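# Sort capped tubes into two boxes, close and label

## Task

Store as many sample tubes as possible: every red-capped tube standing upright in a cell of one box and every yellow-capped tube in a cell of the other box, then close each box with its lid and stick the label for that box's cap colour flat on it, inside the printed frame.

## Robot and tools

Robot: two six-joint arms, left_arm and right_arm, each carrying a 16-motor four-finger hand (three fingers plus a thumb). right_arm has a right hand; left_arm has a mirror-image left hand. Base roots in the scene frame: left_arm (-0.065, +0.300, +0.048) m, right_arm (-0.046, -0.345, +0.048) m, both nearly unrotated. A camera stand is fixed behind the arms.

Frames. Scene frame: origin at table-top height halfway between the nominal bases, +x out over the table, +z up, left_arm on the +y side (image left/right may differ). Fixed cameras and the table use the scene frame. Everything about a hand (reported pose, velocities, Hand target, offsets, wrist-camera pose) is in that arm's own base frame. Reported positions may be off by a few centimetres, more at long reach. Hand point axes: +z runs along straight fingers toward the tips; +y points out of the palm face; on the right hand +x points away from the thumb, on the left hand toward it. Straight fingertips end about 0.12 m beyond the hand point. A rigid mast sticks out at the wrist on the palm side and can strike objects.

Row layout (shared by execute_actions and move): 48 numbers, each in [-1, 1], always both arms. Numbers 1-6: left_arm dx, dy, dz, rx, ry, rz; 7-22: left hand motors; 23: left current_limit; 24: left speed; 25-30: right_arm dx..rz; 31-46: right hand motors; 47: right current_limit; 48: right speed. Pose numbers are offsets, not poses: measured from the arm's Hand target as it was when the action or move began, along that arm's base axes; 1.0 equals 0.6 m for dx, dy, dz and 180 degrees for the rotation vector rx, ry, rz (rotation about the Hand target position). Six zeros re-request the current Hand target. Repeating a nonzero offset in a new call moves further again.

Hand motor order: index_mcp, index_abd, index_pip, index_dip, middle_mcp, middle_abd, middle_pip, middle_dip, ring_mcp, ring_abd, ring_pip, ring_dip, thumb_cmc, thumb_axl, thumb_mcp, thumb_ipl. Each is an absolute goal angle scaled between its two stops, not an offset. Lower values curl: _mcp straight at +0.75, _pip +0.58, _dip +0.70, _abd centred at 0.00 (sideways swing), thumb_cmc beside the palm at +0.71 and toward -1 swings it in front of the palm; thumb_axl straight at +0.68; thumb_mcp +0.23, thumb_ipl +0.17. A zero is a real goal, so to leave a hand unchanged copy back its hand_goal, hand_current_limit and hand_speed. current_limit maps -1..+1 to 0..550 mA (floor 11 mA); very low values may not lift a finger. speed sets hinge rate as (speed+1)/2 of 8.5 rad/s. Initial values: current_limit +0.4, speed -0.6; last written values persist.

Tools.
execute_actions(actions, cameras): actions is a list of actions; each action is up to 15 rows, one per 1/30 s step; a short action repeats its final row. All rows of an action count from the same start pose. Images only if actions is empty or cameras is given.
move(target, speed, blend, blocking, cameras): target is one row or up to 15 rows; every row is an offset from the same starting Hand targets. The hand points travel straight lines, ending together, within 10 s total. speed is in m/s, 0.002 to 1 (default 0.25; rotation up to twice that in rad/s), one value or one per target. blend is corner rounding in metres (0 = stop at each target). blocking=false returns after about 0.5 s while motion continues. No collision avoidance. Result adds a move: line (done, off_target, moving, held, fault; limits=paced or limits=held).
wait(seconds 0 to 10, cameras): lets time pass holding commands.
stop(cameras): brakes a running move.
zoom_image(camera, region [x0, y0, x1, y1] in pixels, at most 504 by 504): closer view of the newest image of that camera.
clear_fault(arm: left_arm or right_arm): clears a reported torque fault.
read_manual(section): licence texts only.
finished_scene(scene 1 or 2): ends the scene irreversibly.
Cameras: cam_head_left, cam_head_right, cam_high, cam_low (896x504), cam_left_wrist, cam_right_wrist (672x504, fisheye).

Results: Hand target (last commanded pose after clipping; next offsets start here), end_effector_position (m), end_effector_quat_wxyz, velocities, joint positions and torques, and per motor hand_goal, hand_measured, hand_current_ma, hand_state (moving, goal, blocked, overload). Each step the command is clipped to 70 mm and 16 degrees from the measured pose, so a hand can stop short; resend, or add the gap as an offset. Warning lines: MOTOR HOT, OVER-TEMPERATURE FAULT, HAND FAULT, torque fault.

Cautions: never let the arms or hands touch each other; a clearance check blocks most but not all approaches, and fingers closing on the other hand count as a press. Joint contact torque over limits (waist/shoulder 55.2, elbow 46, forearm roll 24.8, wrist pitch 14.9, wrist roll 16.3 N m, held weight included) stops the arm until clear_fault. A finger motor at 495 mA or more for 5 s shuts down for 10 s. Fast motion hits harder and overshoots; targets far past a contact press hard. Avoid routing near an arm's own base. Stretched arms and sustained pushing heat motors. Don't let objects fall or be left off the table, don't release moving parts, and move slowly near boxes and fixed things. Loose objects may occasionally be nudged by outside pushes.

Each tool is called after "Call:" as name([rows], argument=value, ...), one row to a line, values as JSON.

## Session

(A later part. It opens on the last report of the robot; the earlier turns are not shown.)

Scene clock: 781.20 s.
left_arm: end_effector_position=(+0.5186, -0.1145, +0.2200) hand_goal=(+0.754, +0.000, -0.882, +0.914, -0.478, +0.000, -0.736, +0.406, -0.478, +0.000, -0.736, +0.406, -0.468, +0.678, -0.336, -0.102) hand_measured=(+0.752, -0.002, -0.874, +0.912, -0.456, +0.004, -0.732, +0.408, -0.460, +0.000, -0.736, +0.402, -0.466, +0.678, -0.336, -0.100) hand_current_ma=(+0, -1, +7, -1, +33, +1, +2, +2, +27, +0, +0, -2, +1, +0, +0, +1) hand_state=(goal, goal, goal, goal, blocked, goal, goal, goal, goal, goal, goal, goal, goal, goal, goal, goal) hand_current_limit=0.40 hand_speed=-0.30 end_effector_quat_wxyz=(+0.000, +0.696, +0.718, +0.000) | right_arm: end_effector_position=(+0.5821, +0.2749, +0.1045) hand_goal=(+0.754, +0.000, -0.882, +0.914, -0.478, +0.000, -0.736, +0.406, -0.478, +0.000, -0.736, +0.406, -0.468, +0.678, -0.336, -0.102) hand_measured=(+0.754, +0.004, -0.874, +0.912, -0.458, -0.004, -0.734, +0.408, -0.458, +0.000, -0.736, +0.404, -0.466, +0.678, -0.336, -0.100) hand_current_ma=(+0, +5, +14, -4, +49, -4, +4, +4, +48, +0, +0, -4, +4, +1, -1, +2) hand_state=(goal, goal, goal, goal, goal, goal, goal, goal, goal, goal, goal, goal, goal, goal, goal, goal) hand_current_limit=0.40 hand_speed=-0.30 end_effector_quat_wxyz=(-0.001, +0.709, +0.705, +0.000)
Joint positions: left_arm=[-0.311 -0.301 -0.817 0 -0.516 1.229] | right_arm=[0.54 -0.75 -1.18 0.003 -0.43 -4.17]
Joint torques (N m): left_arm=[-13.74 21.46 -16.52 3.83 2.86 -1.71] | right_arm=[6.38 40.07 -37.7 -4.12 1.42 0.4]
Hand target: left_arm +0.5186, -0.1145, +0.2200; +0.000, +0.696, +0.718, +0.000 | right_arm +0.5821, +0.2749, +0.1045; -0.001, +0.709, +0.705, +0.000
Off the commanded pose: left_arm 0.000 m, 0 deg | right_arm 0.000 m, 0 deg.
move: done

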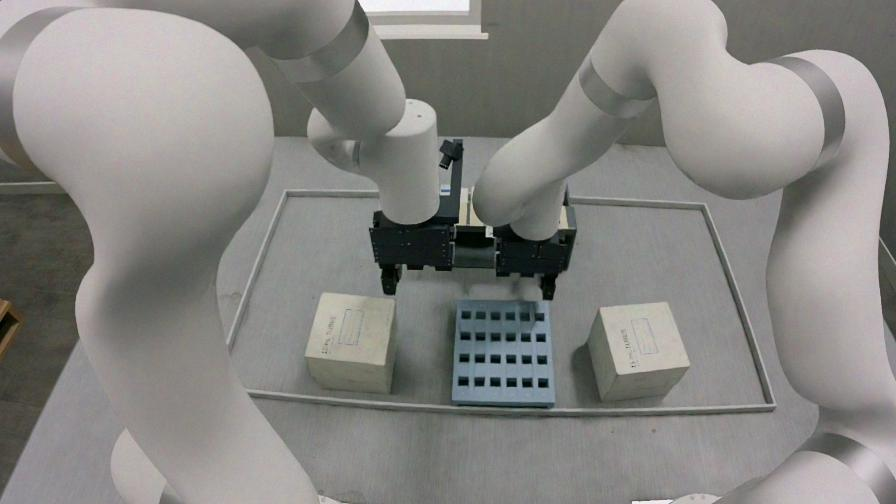

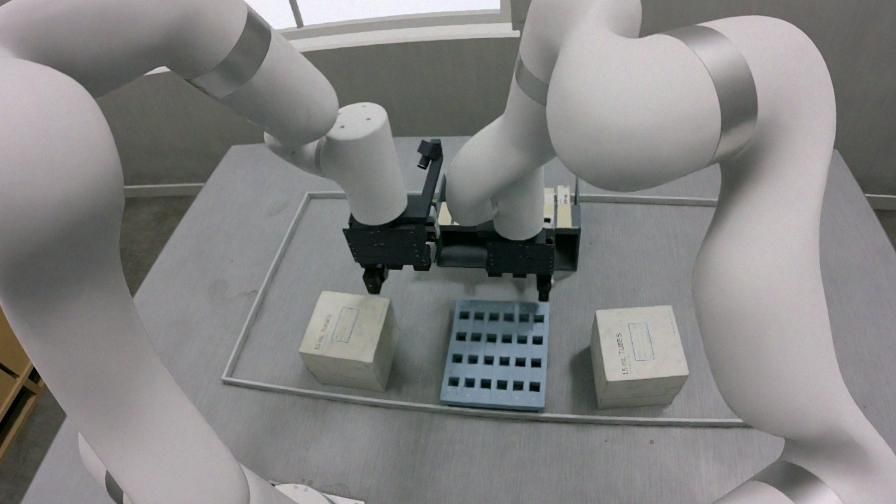

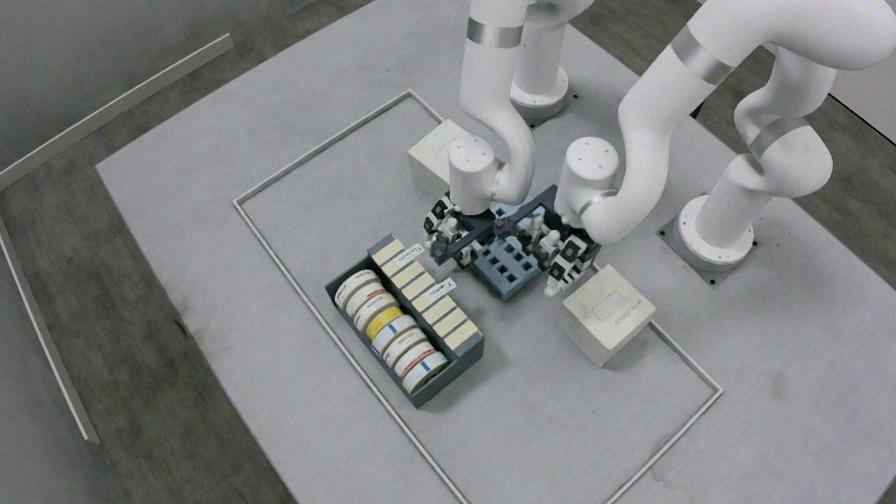

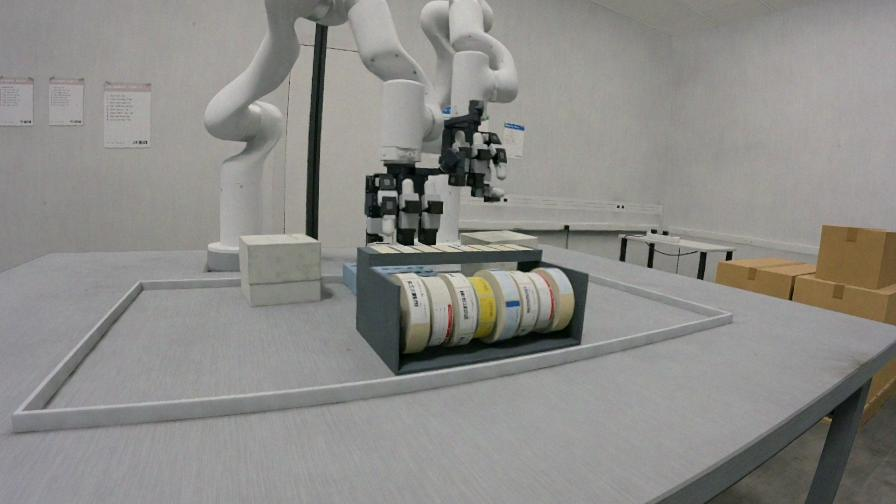

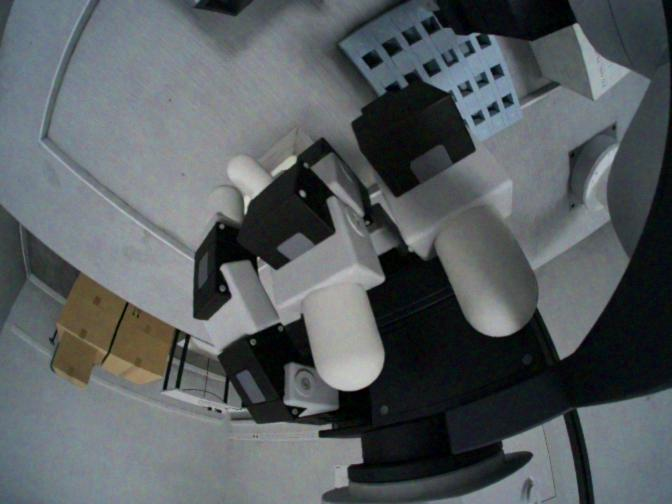

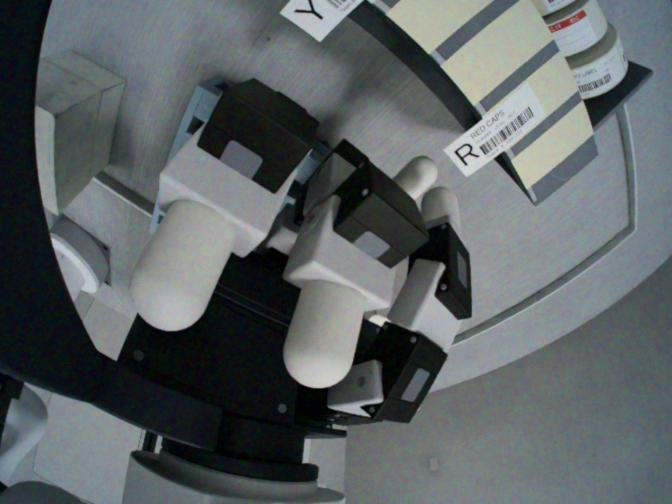

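Call:
move([
  [0,0,0,0,0,0,0.753,0,-0.883,0.913,-0.479,0,-0.737,0.406,-0.479,0,-0.737,0.406,-0.469,0.678,-0.337,-0.103,0.4,-0.3,0.0533,0.001,0,0,0,0,0.753,0,-0.883,0.913,-0.479,0,-0.737,0.406,-0.479,0,-0.737,0.406,-0.469,0.678,-0.337,-0.103,0.4,-0.7],
  [0,0,0,0,0,0,0.753,0,-0.883,0.913,-0.479,0,-0.737,0.406,-0.479,0,-0.737,0.406,-0.469,0.678,-0.337,-0.103,0.4,-0.3,0.0533,0.001,0,0,0,0,0.753,0,-0.883,0.493,-0.479,0,-0.737,0.406,-0.479,0,-0.737,0.406,-0.469,0.678,-0.472,0.038,0.4,-0.7],
  [0,0,0,0,0,0,0.753,0,-0.883,0.913,-0.479,0,-0.737,0.406,-0.479,0,-0.737,0.406,-0.469,0.678,-0.337,-0.103,0.4,-0.3,0.0533,0.001,0.0833,0,0,0,0.753,0,-0.883,0.493,-0.479,0,-0.737,0.406,-0.479,0,-0.737,0.406,-0.469,0.678,-0.472,0.038,0.4,-0.7],
], speed=[0.1, 0.1, 0.12], cameras=["cam_high", "cam_low", "cam_right_wrist", "cam_head_left"])

Call:
zoom_image(camera="cam_high", region=[380, 200, 450, 270])

Call:
zoom_image(camera="cam_right_wrist", region=[370, 70, 570, 230])

Call:
zoom_image(camera="cam_low", region=[350, 170, 450, 255])

Scene clock: 793.53 s.
left_arm: end_effector_position=(+0.5186, -0.1145, +0.2200) hand_goal=(+0.754, +0.000, -0.882, +0.914, -0.478, +0.000, -0.736, +0.406, -0.478, +0.000, -0.736, +0.406, -0.468, +0.678, -0.336, -0.102) hand_measured=(+0.752, -0.002, -0.874, +0.912, -0.456, +0.004, -0.732, +0.408, -0.460, +0.000, -0.736, +0.402, -0.466, +0.678, -0.336, -0.100) hand_current_ma=(+0, -1, +7, -1, +33, +1, +2, +2, +27, +0, +0, -2, +1, +0, +0, +1) hand_state=(goal, goal, goal, goal, blocked, goal, goal, goal, goal, goal, goal, goal, goal, goal, goal, goal) hand_current_limit=0.40 hand_speed=-0.30 end_effector_quat_wxyz=(+0.000, +0.696, +0.718, +0.000) | right_arm: end_effector_position=(+0.6140, +0.2755, +0.1544) hand_goal=(+0.754, +0.000, -0.882, +0.494, -0.478, +0.000, -0.736, +0.406, -0.478, +0.000, -0.736, +0.406, -0.468, +0.678, -0.472, +0.038) hand_measured=(+0.768, +0.004, -0.854, +0.536, -0.458, -0.004, -0.734, +0.408, -0.460, +0.000, -0.736, +0.404, -0.466, +0.680, -0.480, +0.034) hand_current_ma=(+31, +5, +72, +122, +48, -4, +4, +4, +47, +0, +0, -4, +4, +2, -18, -10) hand_state=(goal, goal, blocked, blocked, goal, goal, goal, goal, goal, goal, goal, goal, goal, goal, goal, goal) hand_current_limit=0.40 hand_speed=-0.70 end_effector_quat_wxyz=(-0.001, +0.709, +0.705, +0.000)
Joint positions: left_arm=[-0.311 -0.301 -0.817 0 -0.516 1.229] | right_arm=[0.513 -0.717 -1.27 0.002 -0.554 -4.196]
Joint torques (N m): left_arm=[-13.24 20.56 -16.3 3.98 1.82 -1.56] | right_arm=[-9.09 71.78 -25.68 -4.33 -1.53 1.01]
Hand target: left_arm +0.5186, -0.1145, +0.2200; +0.000, +0.696, +0.718, +0.000 | right_arm +0.6141, +0.2755, +0.1545; -0.001, +0.709, +0.705, +0.000
Off the commanded pose: left_arm 0.000 m, 0 deg | right_arm 0.000 m, 0 deg.
move: done
Images, in order (width x height): cam_head_left 896x504, cam_high 896x504, cam_low 896x504, cam_right_wrist 672x504.

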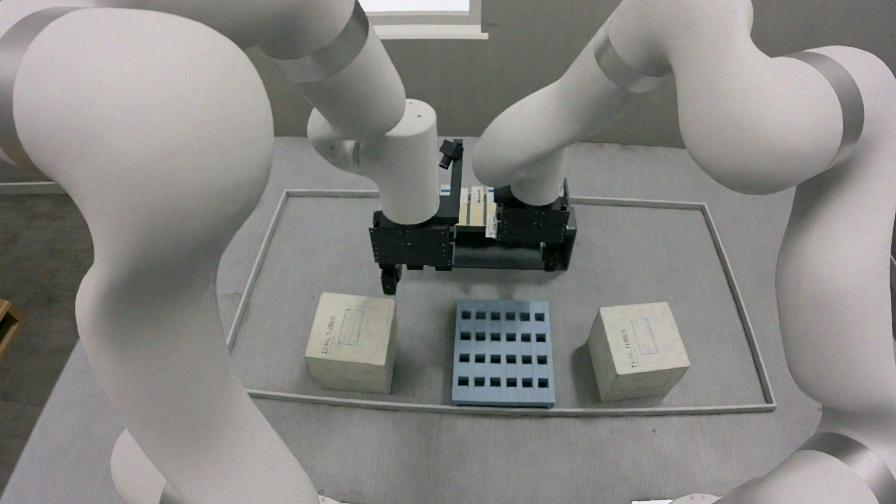

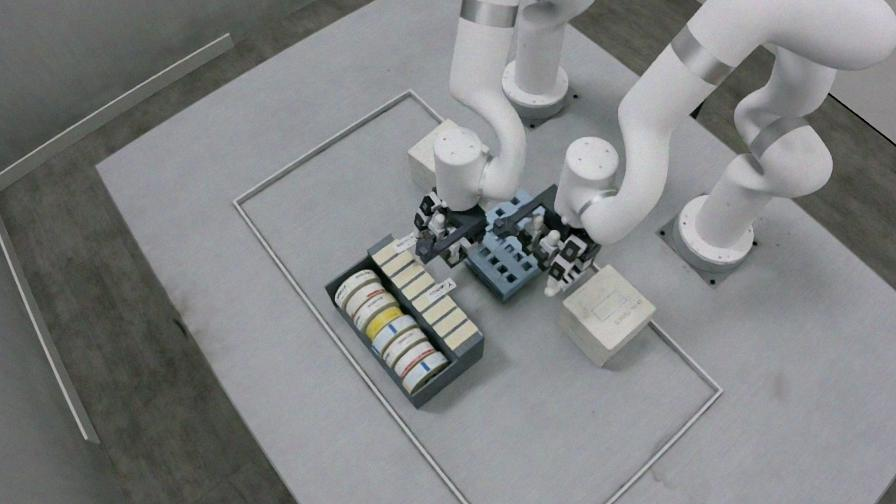

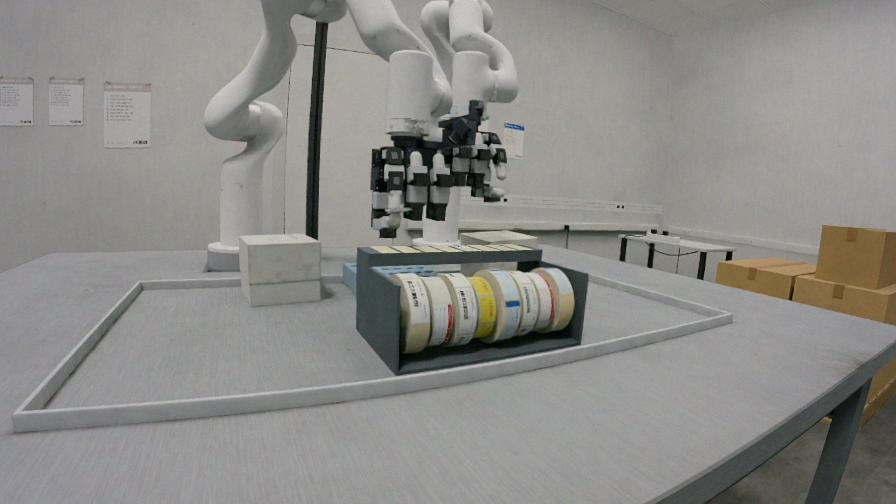

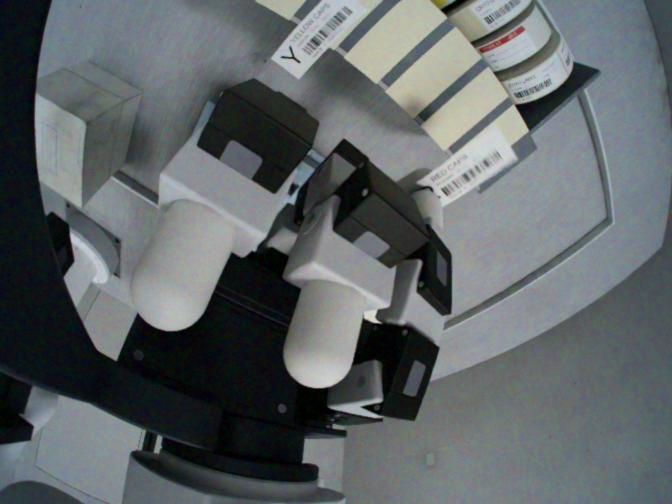

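Scaled by 7.200 from the camera's 896x504 image, which has a finer 1280x720 frame.

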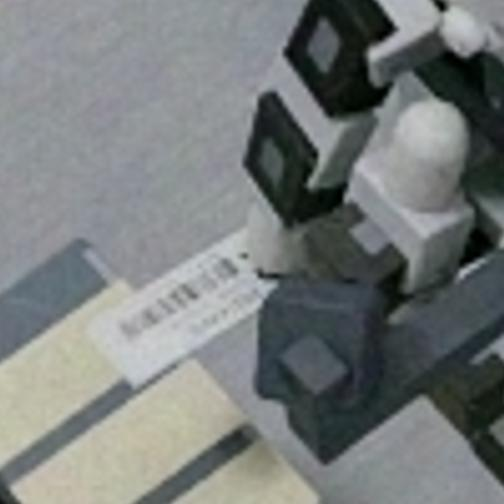

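Scaled by 2.520 from the camera's 672x504 image, which has a finer 960x720 frame.

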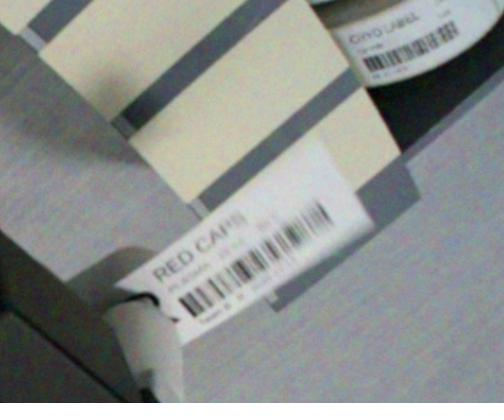

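Scaled by 5.040 from the camera's 896x504 image, which has a finer 1280x720 frame.

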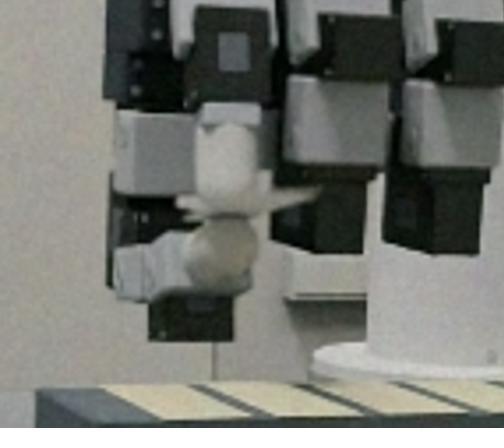

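Call:
zoom_image(camera="cam_head_left", region=[475, 200, 525, 250])

Call:
zoom_image(camera="cam_head_left", region=[590, 290, 700, 400])

Call:
zoom_image(camera="cam_high", region=[420, 265, 470, 315])

Scaled by 10.080 from the camera's 896x504 image, which has a finer 1280x720 frame.

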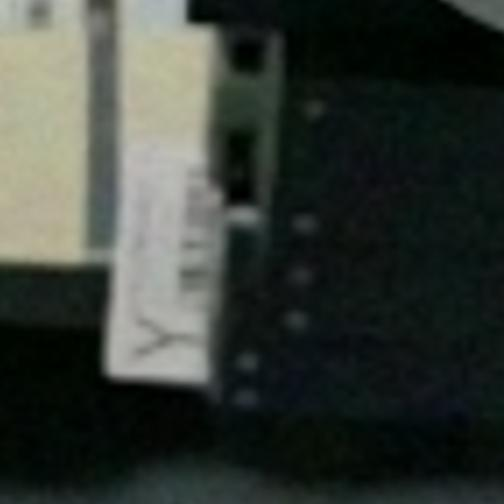

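Scaled by 4.582 from the camera's 896x504 image, which has a finer 1280x720 frame.

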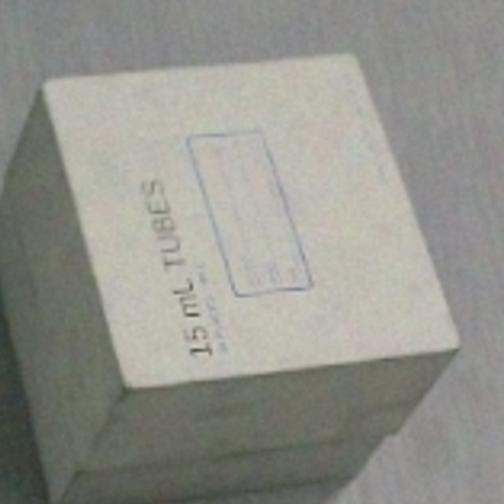

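Scaled by 10.080 from the camera's 896x504 image, which has a finer 1280x720 frame.

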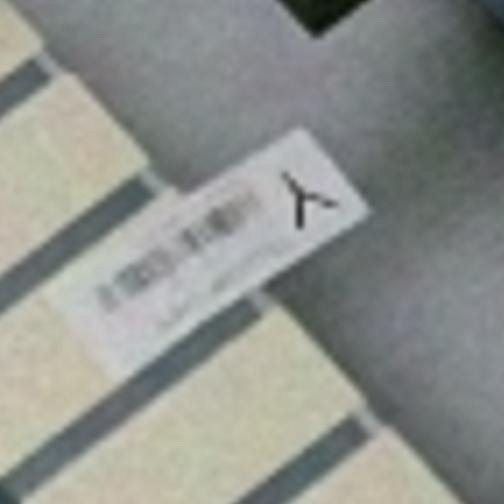

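Call:
move(target=[0.1422,-0.2875,-0.1925,0,0,-0.0139,0.753,0,-0.883,0.913,-0.479,0,-0.737,0.406,-0.479,0,-0.737,0.406,-0.469,0.678,-0.337,-0.103,0.4,-0.3,-0.3987,-0.2982,-0.0415,-0.0109,0.2499,0.0263,0.753,0,-0.883,0.493,-0.479,0,-0.737,0.406,-0.479,0,-0.737,0.406,-0.469,0.678,-0.472,0.038,0.4,-0.7], speed=0.4, cameras=["all"])

Call:
zoom_image(camera="cam_high", region=[400, 110, 500, 200])

Call:
zoom_image(camera="cam_head_left", region=[590, 280, 710, 400])

Call:
zoom_image(camera="cam_head_right", region=[580, 280, 700, 400])

Call:
zoom_image(camera="cam_low", region=[220, 170, 340, 280])

Call:
zoom_image(camera="cam_right_wrist", region=[300, 60, 540, 260])

Call:
zoom_image(camera="cam_high", region=[430, 255, 500, 310])

Call:
zoom_image(camera="cam_left_wrist", region=[100, 70, 300, 230])

Scene clock: 814.60 s.
left_arm: end_effector_position=(+0.6040, -0.2870, +0.1045) hand_goal=(+0.754, +0.000, -0.882, +0.914, -0.478, +0.000, -0.736, +0.406, -0.478, +0.000, -0.736, +0.406, -0.468, +0.678, -0.336, -0.102) hand_measured=(+0.754, -0.002, -0.874, +0.912, -0.458, +0.004, -0.732, +0.408, -0.460, +0.000, -0.736, +0.402, -0.466, +0.678, -0.336, -0.100) hand_current_ma=(+0, -1, +6, -1, +32, +1, +2, +2, +25, +0, +0, -2, +1, +0, +0, +1) hand_state=(goal, goal, goal, goal, blocked, goal, goal, goal, goal, goal, goal, goal, goal, goal, goal, goal) hand_current_limit=0.40 hand_speed=-0.30 end_effector_quat_wxyz=(+0.000, +0.712, +0.702, +0.000) | right_arm: end_effector_position=(+0.3748, +0.0966, +0.1296) hand_goal=(+0.754, +0.000, -0.882, +0.494, -0.478, +0.000, -0.736, +0.406, -0.478, +0.000, -0.736, +0.406, -0.468, +0.678, -0.472, +0.038) hand_measured=(+0.768, +0.004, -0.854, +0.536, -0.460, -0.004, -0.734, +0.408, -0.460, +0.000, -0.736, +0.404, -0.466, +0.680, -0.480, +0.034) hand_current_ma=(+31, +5, +72, +122, +44, -4, +4, +4, +43, +0, +0, -3, +4, +2, -18, -10) hand_state=(goal, goal, blocked, blocked, goal, goal, goal, goal, goal, goal, goal, goal, goal, goal, goal, goal) hand_current_limit=0.40 hand_speed=-0.70 end_effector_quat_wxyz=(-0.258, +0.626, +0.679, -0.283)
Joint positions: left_arm=[-0.537 -0.793 -1.26 0 -0.466 1.048] | right_arm=[0.266 -0.546 -0.884 0.142 -1.12 -4.642]
Joint torques (N m): left_arm=[-13.6 37.32 -16.24 3.83 -2.52 -1.75] | right_arm=[-10.52 60.53 -10.97 -4.11 -2.43 -1.05]
Hand target: left_arm +0.6040, -0.2870, +0.1045; +0.000, +0.712, +0.702, +0.000 | right_arm +0.3748, +0.0966, +0.1296; -0.258, +0.626, +0.679, -0.283
Off the commanded pose: left_arm 0.000 m, 0 deg | right_arm 0.000 m, 0 deg.
move: done

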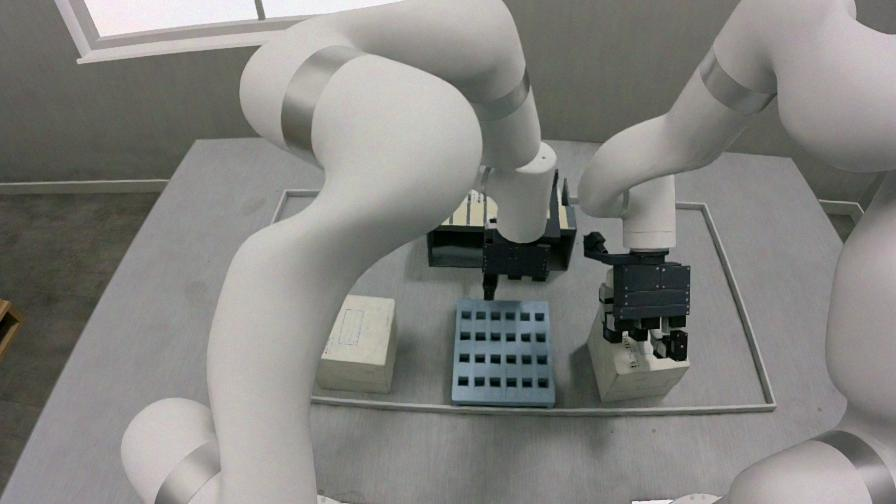

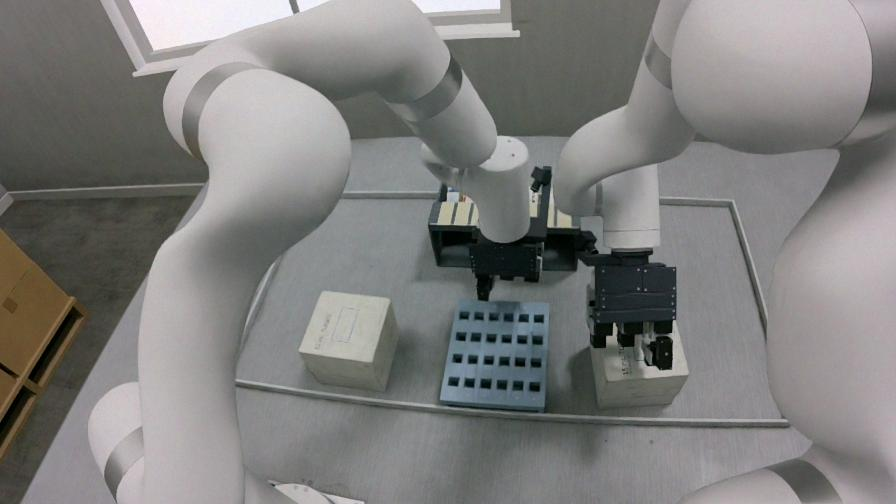

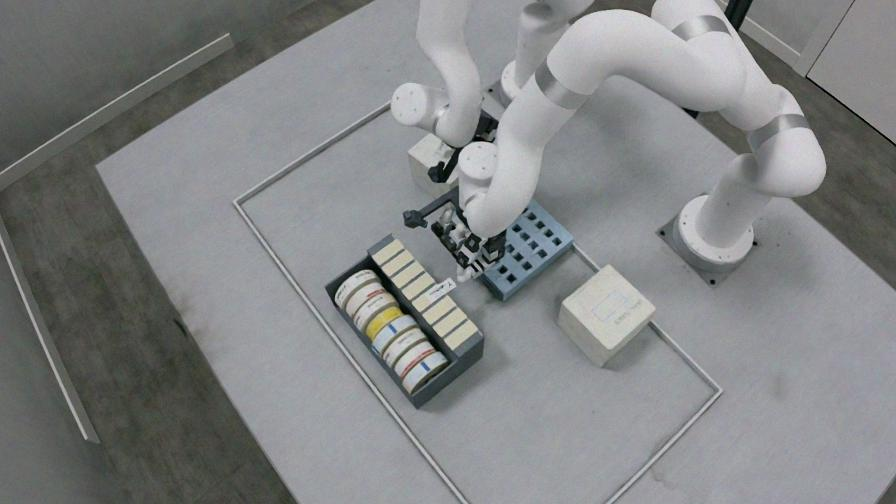

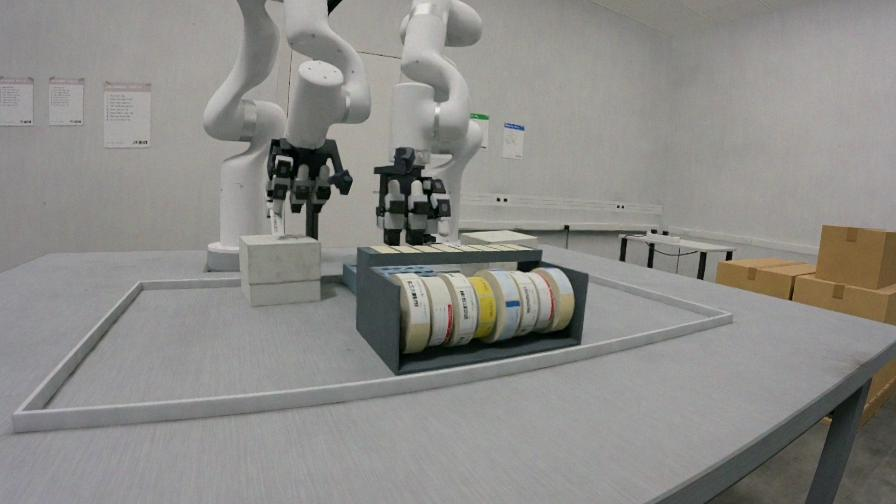

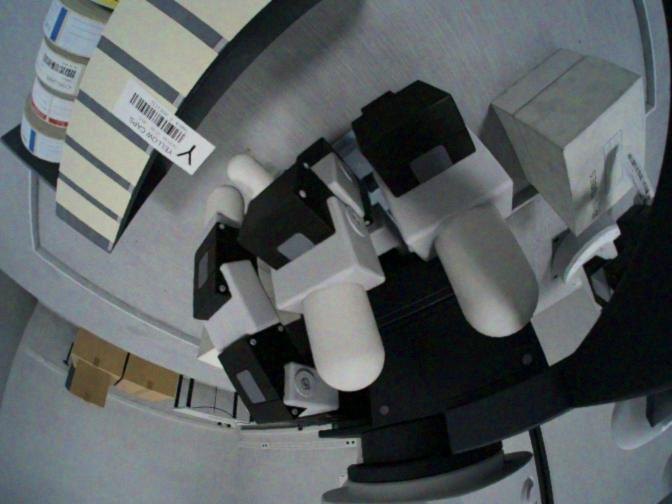

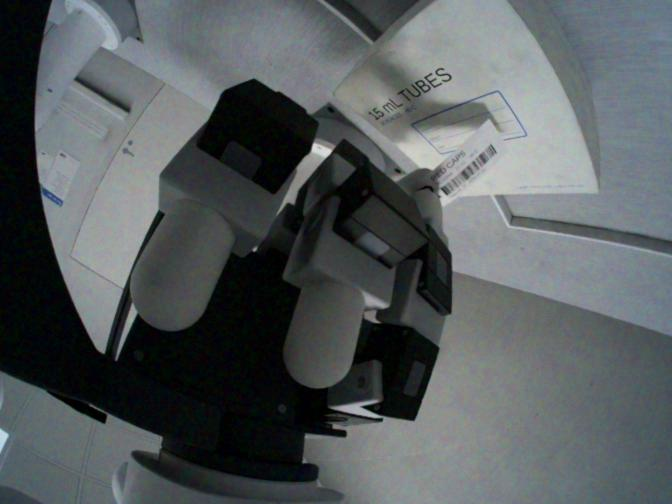

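Scaled by 5.040 from the camera's 896x504 image, which has a finer 1280x720 frame.

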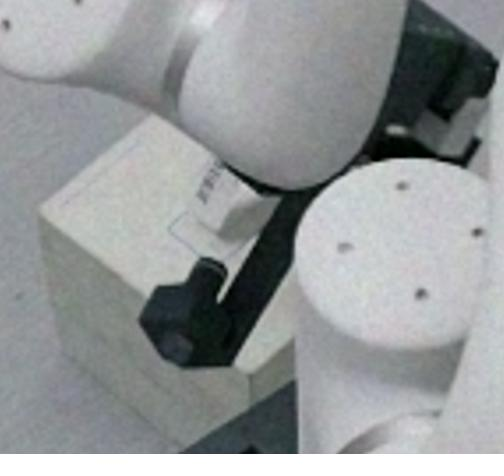

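Scaled by 4.200 from the camera's 896x504 image, which has a finer 1280x720 frame.

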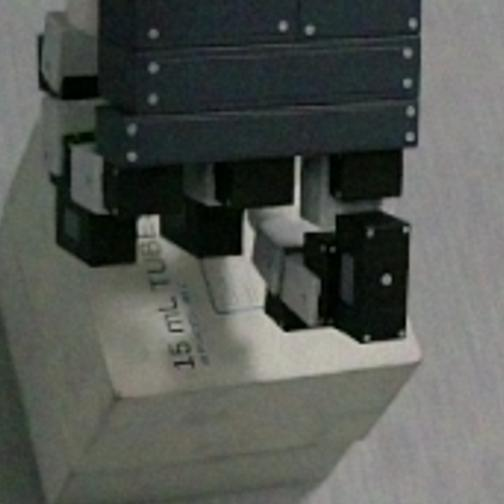

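Scaled by 4.200 from the camera's 896x504 image, which has a finer 1280x720 frame.

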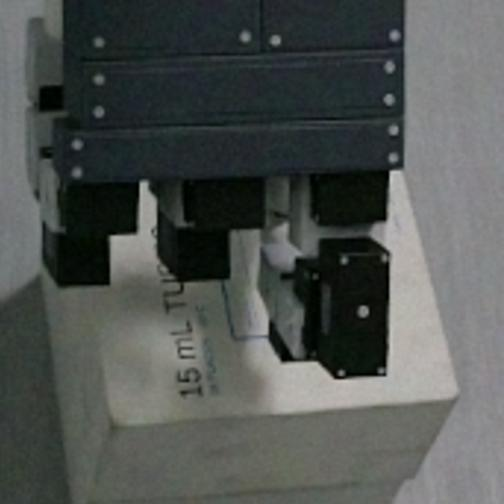

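Scaled by 4.200 from the camera's 896x504 image, which has a finer 1280x720 frame.

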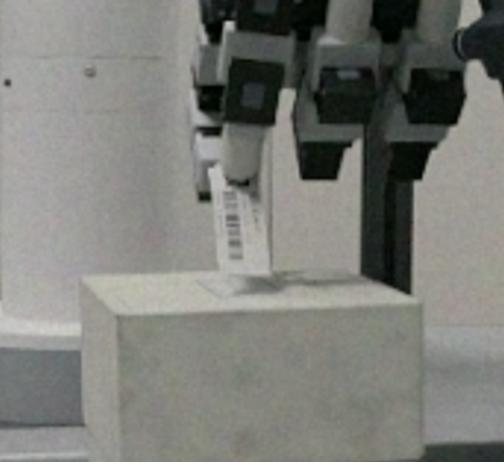

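Scaled by 2.100 from the camera's 672x504 image, which has a finer 960x720 frame.

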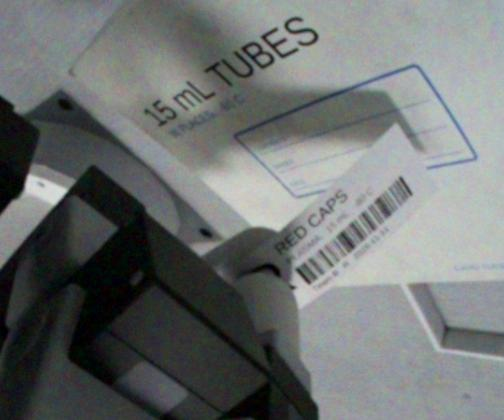

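Scaled by 7.200 from the camera's 896x504 image, which has a finer 1280x720 frame.

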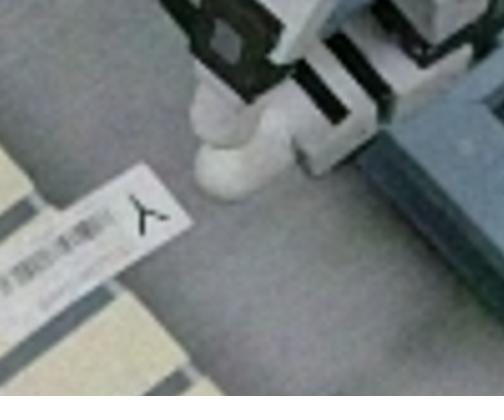

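Scaled by 2.520 from the camera's 672x504 image, which has a finer 960x720 frame.

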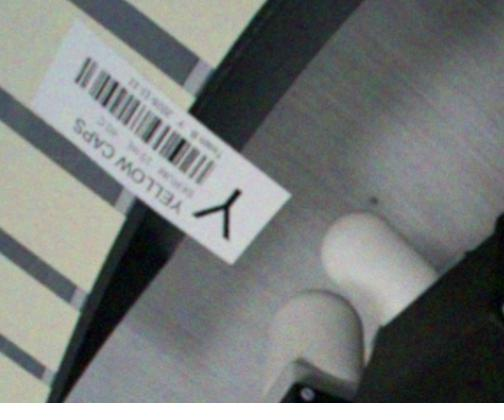

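Call:
wait(seconds=0, cameras=["cam_head_left","cam_low","cam_right_wrist","cam_high"])

Scene clock: 821.67 s.
left_arm: end_effector_position=(+0.6040, -0.2870, +0.1045) hand_goal=(+0.754, +0.000, -0.882, +0.914, -0.478, +0.000, -0.736, +0.406, -0.478, +0.000, -0.736, +0.406, -0.468, +0.678, -0.336, -0.102) hand_measured=(+0.754, -0.002, -0.874, +0.912, -0.458, +0.004, -0.732, +0.408, -0.460, +0.000, -0.736, +0.402, -0.466, +0.678, -0.336, -0.100) hand_current_ma=(+0, -1, +6, -1, +32, +1, +2, +2, +25, +0, +0, -2, +1, +0, +0, +1) hand_state=(goal, goal, goal, goal, blocked, goal, goal, goal, goal, goal, goal, goal, goal, goal, goal, goal) hand_current_limit=0.40 hand_speed=-0.30 end_effector_quat_wxyz=(+0.000, +0.712, +0.702, +0.000) | right_arm: end_effector_position=(+0.3748, +0.0966, +0.1296) hand_goal=(+0.754, +0.000, -0.882, +0.494, -0.478, +0.000, -0.736, +0.406, -0.478, +0.000, -0.736, +0.406, -0.468, +0.678, -0.472, +0.038) hand_measured=(+0.768, +0.004, -0.854, +0.536, -0.460, -0.004, -0.734, +0.408, -0.460, +0.000, -0.736, +0.404, -0.466, +0.680, -0.480, +0.034) hand_current_ma=(+31, +5, +72, +122, +44, -4, +4, +4, +43, +0, +0, -3, +4, +2, -18, -10) hand_state=(goal, goal, blocked, blocked, goal, goal, goal, goal, goal, goal, goal, goal, goal, goal, goal, goal) hand_current_limit=0.40 hand_speed=-0.70 end_effector_quat_wxyz=(-0.258, +0.626, +0.679, -0.283)
Joint positions: left_arm=[-0.537 -0.793 -1.26 0 -0.466 1.048] | right_arm=[0.266 -0.546 -0.884 0.142 -1.12 -4.642]
Joint torques (N m): left_arm=[-13.27 37.45 -15.92 3.78 -2.55 -1.61] | right_arm=[-9.88 51.83 -11.46 -4.11 -1.17 1.1]
Hand target: left_arm +0.6040, -0.2870, +0.1045; +0.000, +0.712, +0.702, +0.000 | right_arm +0.3748, +0.0966, +0.1296; -0.258, +0.626, +0.679, -0.283
Off the commanded pose: left_arm 0.000 m, 0 deg | right_arm 0.000 m, 0 deg.
Images, in order (width x height): cam_head_left 896x504, cam_high 896x504, cam_low 896x504, cam_right_wrist 672x504.

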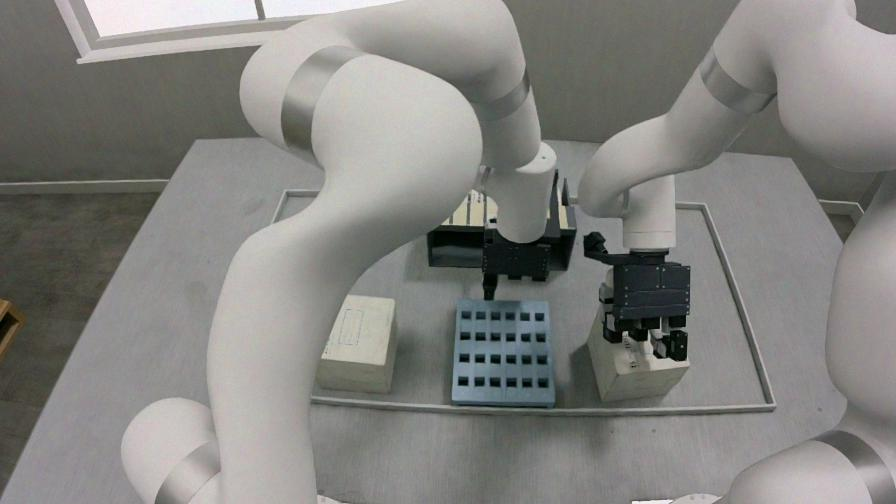

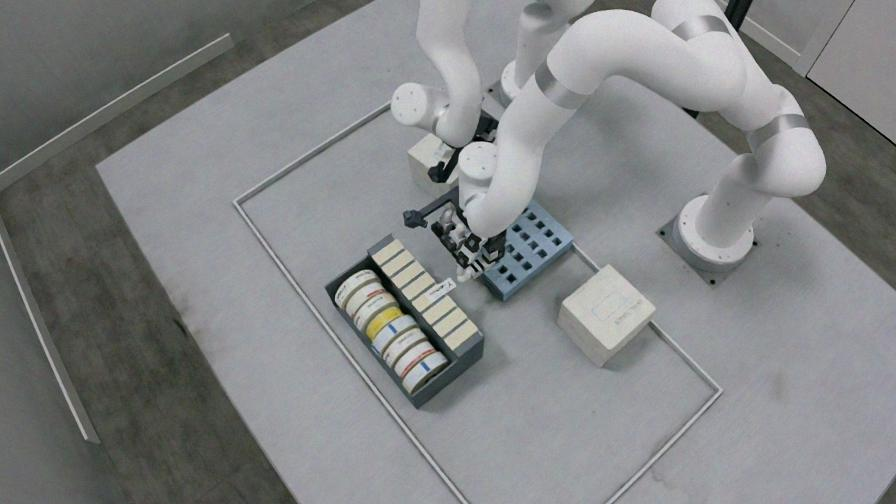

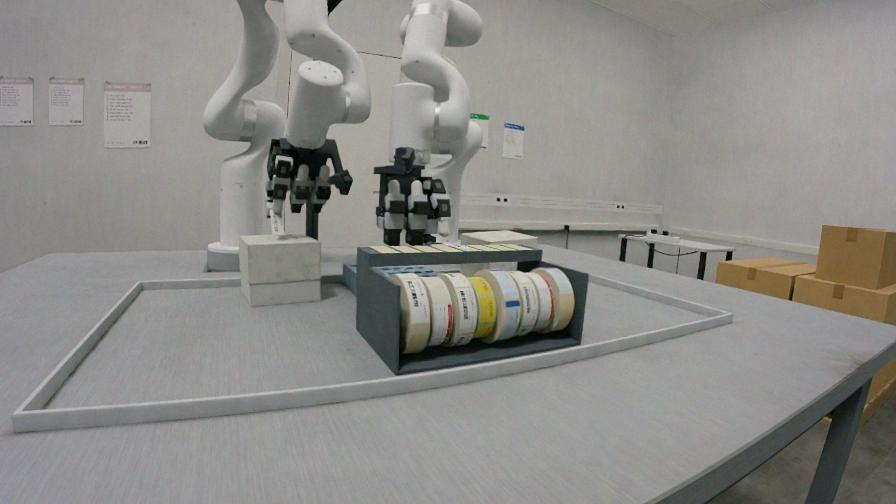

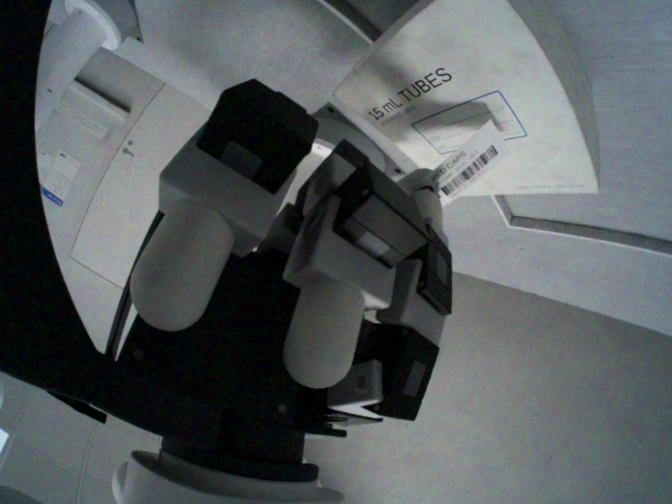

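Call:
zoom_image(camera="cam_right_wrist", region=[390, 70, 550, 220])

Call:
zoom_image(camera="cam_low", region=[230, 180, 340, 260])

Call:
zoom_image(camera="cam_head_left", region=[580, 290, 720, 410])

Call:
zoom_image(camera="cam_high", region=[400, 120, 500, 200])

Scaled by 3.150 from the camera's 672x504 image, which has a finer 960x720 frame.

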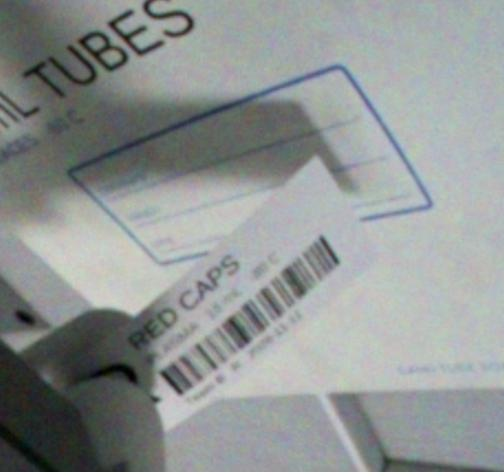

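Scaled by 4.582 from the camera's 896x504 image, which has a finer 1280x720 frame.

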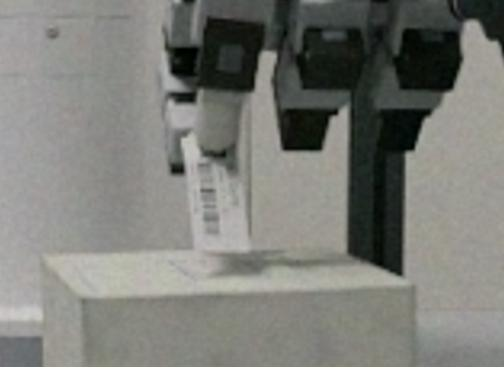

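Scaled by 3.600 from the camera's 896x504 image, which has a finer 1280x720 frame.

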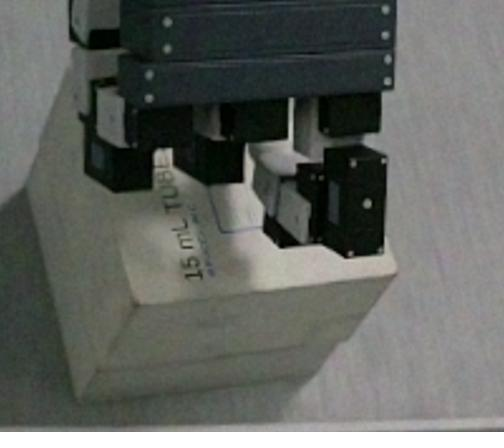

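Scaled by 5.040 from the camera's 896x504 image, which has a finer 1280x720 frame.

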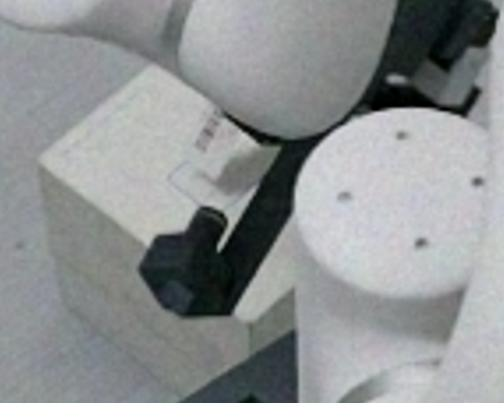

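Call:
zoom_image(camera="cam_right_wrist", region=[470, 100, 530, 160])

Call:
zoom_image(camera="cam_right_wrist", region=[420, 130, 500, 210])

Call:
zoom_image(camera="cam_low", region=[260, 200, 300, 240])

Scaled by 8.400 from the camera's 672x504 image, which has a finer 960x720 frame.

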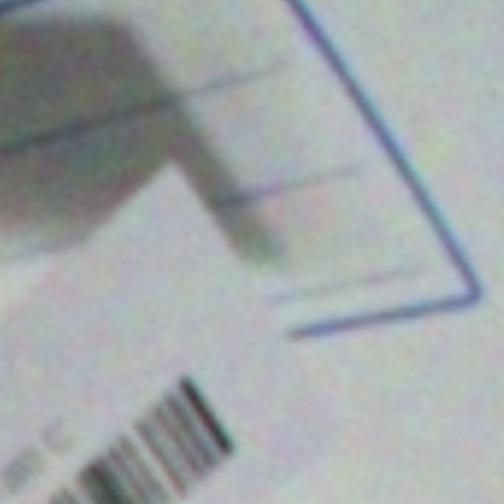

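Scaled by 6.300 from the camera's 672x504 image, which has a finer 960x720 frame.

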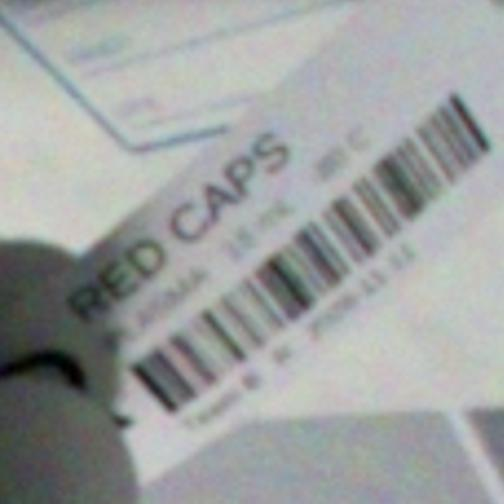

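Scaled by 12.600 from the camera's 896x504 image, which has a finer 1280x720 frame.

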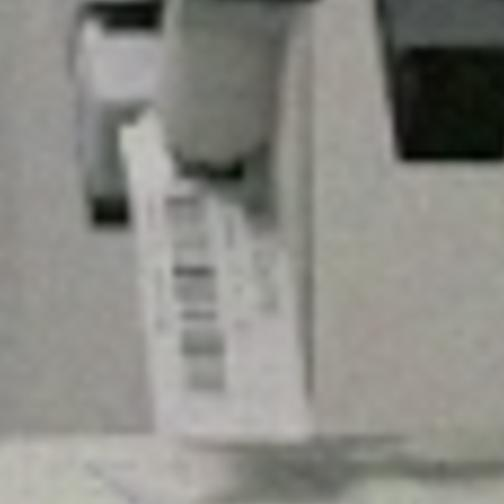

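Call:
zoom_image(camera="cam_high", region=[425, 135, 465, 170])

Call:
zoom_image(camera="cam_low", region=[235, 220, 325, 310])

Call:
zoom_image(camera="cam_head_left", region=[625, 330, 685, 375])

Scaled by 12.600 from the camera's 896x504 image, which has a finer 1280x720 frame.

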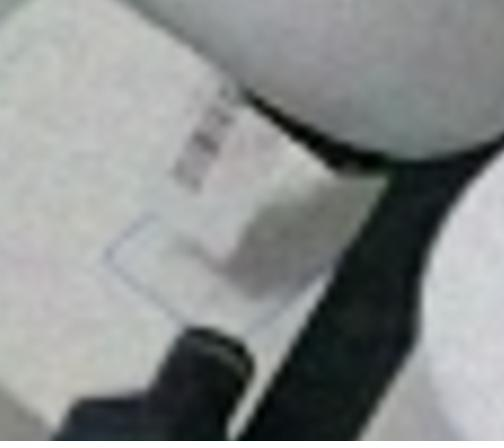

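Scaled by 5.600 from the camera's 896x504 image, which has a finer 1280x720 frame.

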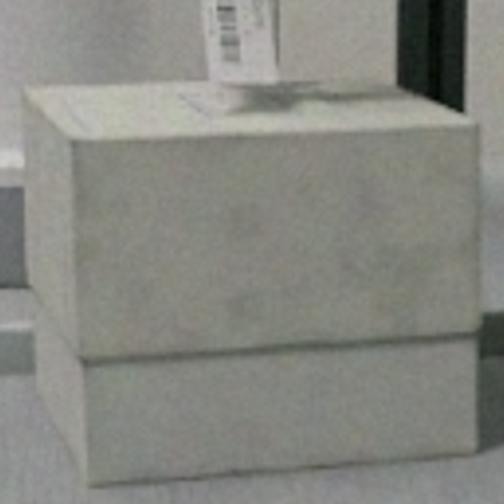

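Scaled by 8.400 from the camera's 896x504 image, which has a finer 1280x720 frame.

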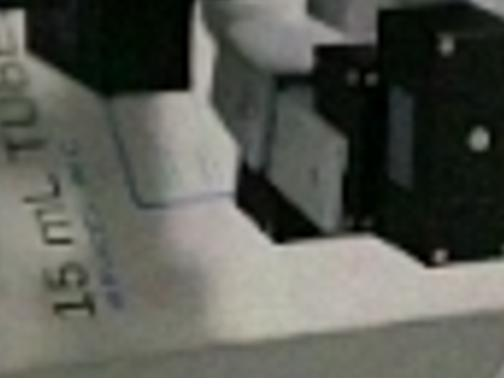

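Call:
zoom_image(camera="cam_low", region=[240, 222, 290, 250])

Scaled by 10.080 from the camera's 896x504 image, which has a finer 1280x720 frame.

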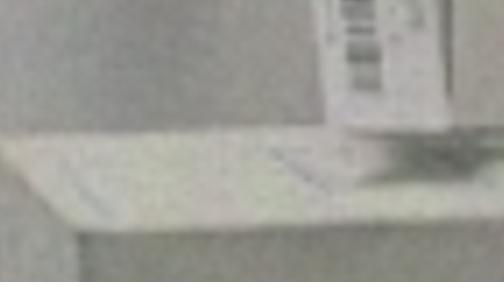

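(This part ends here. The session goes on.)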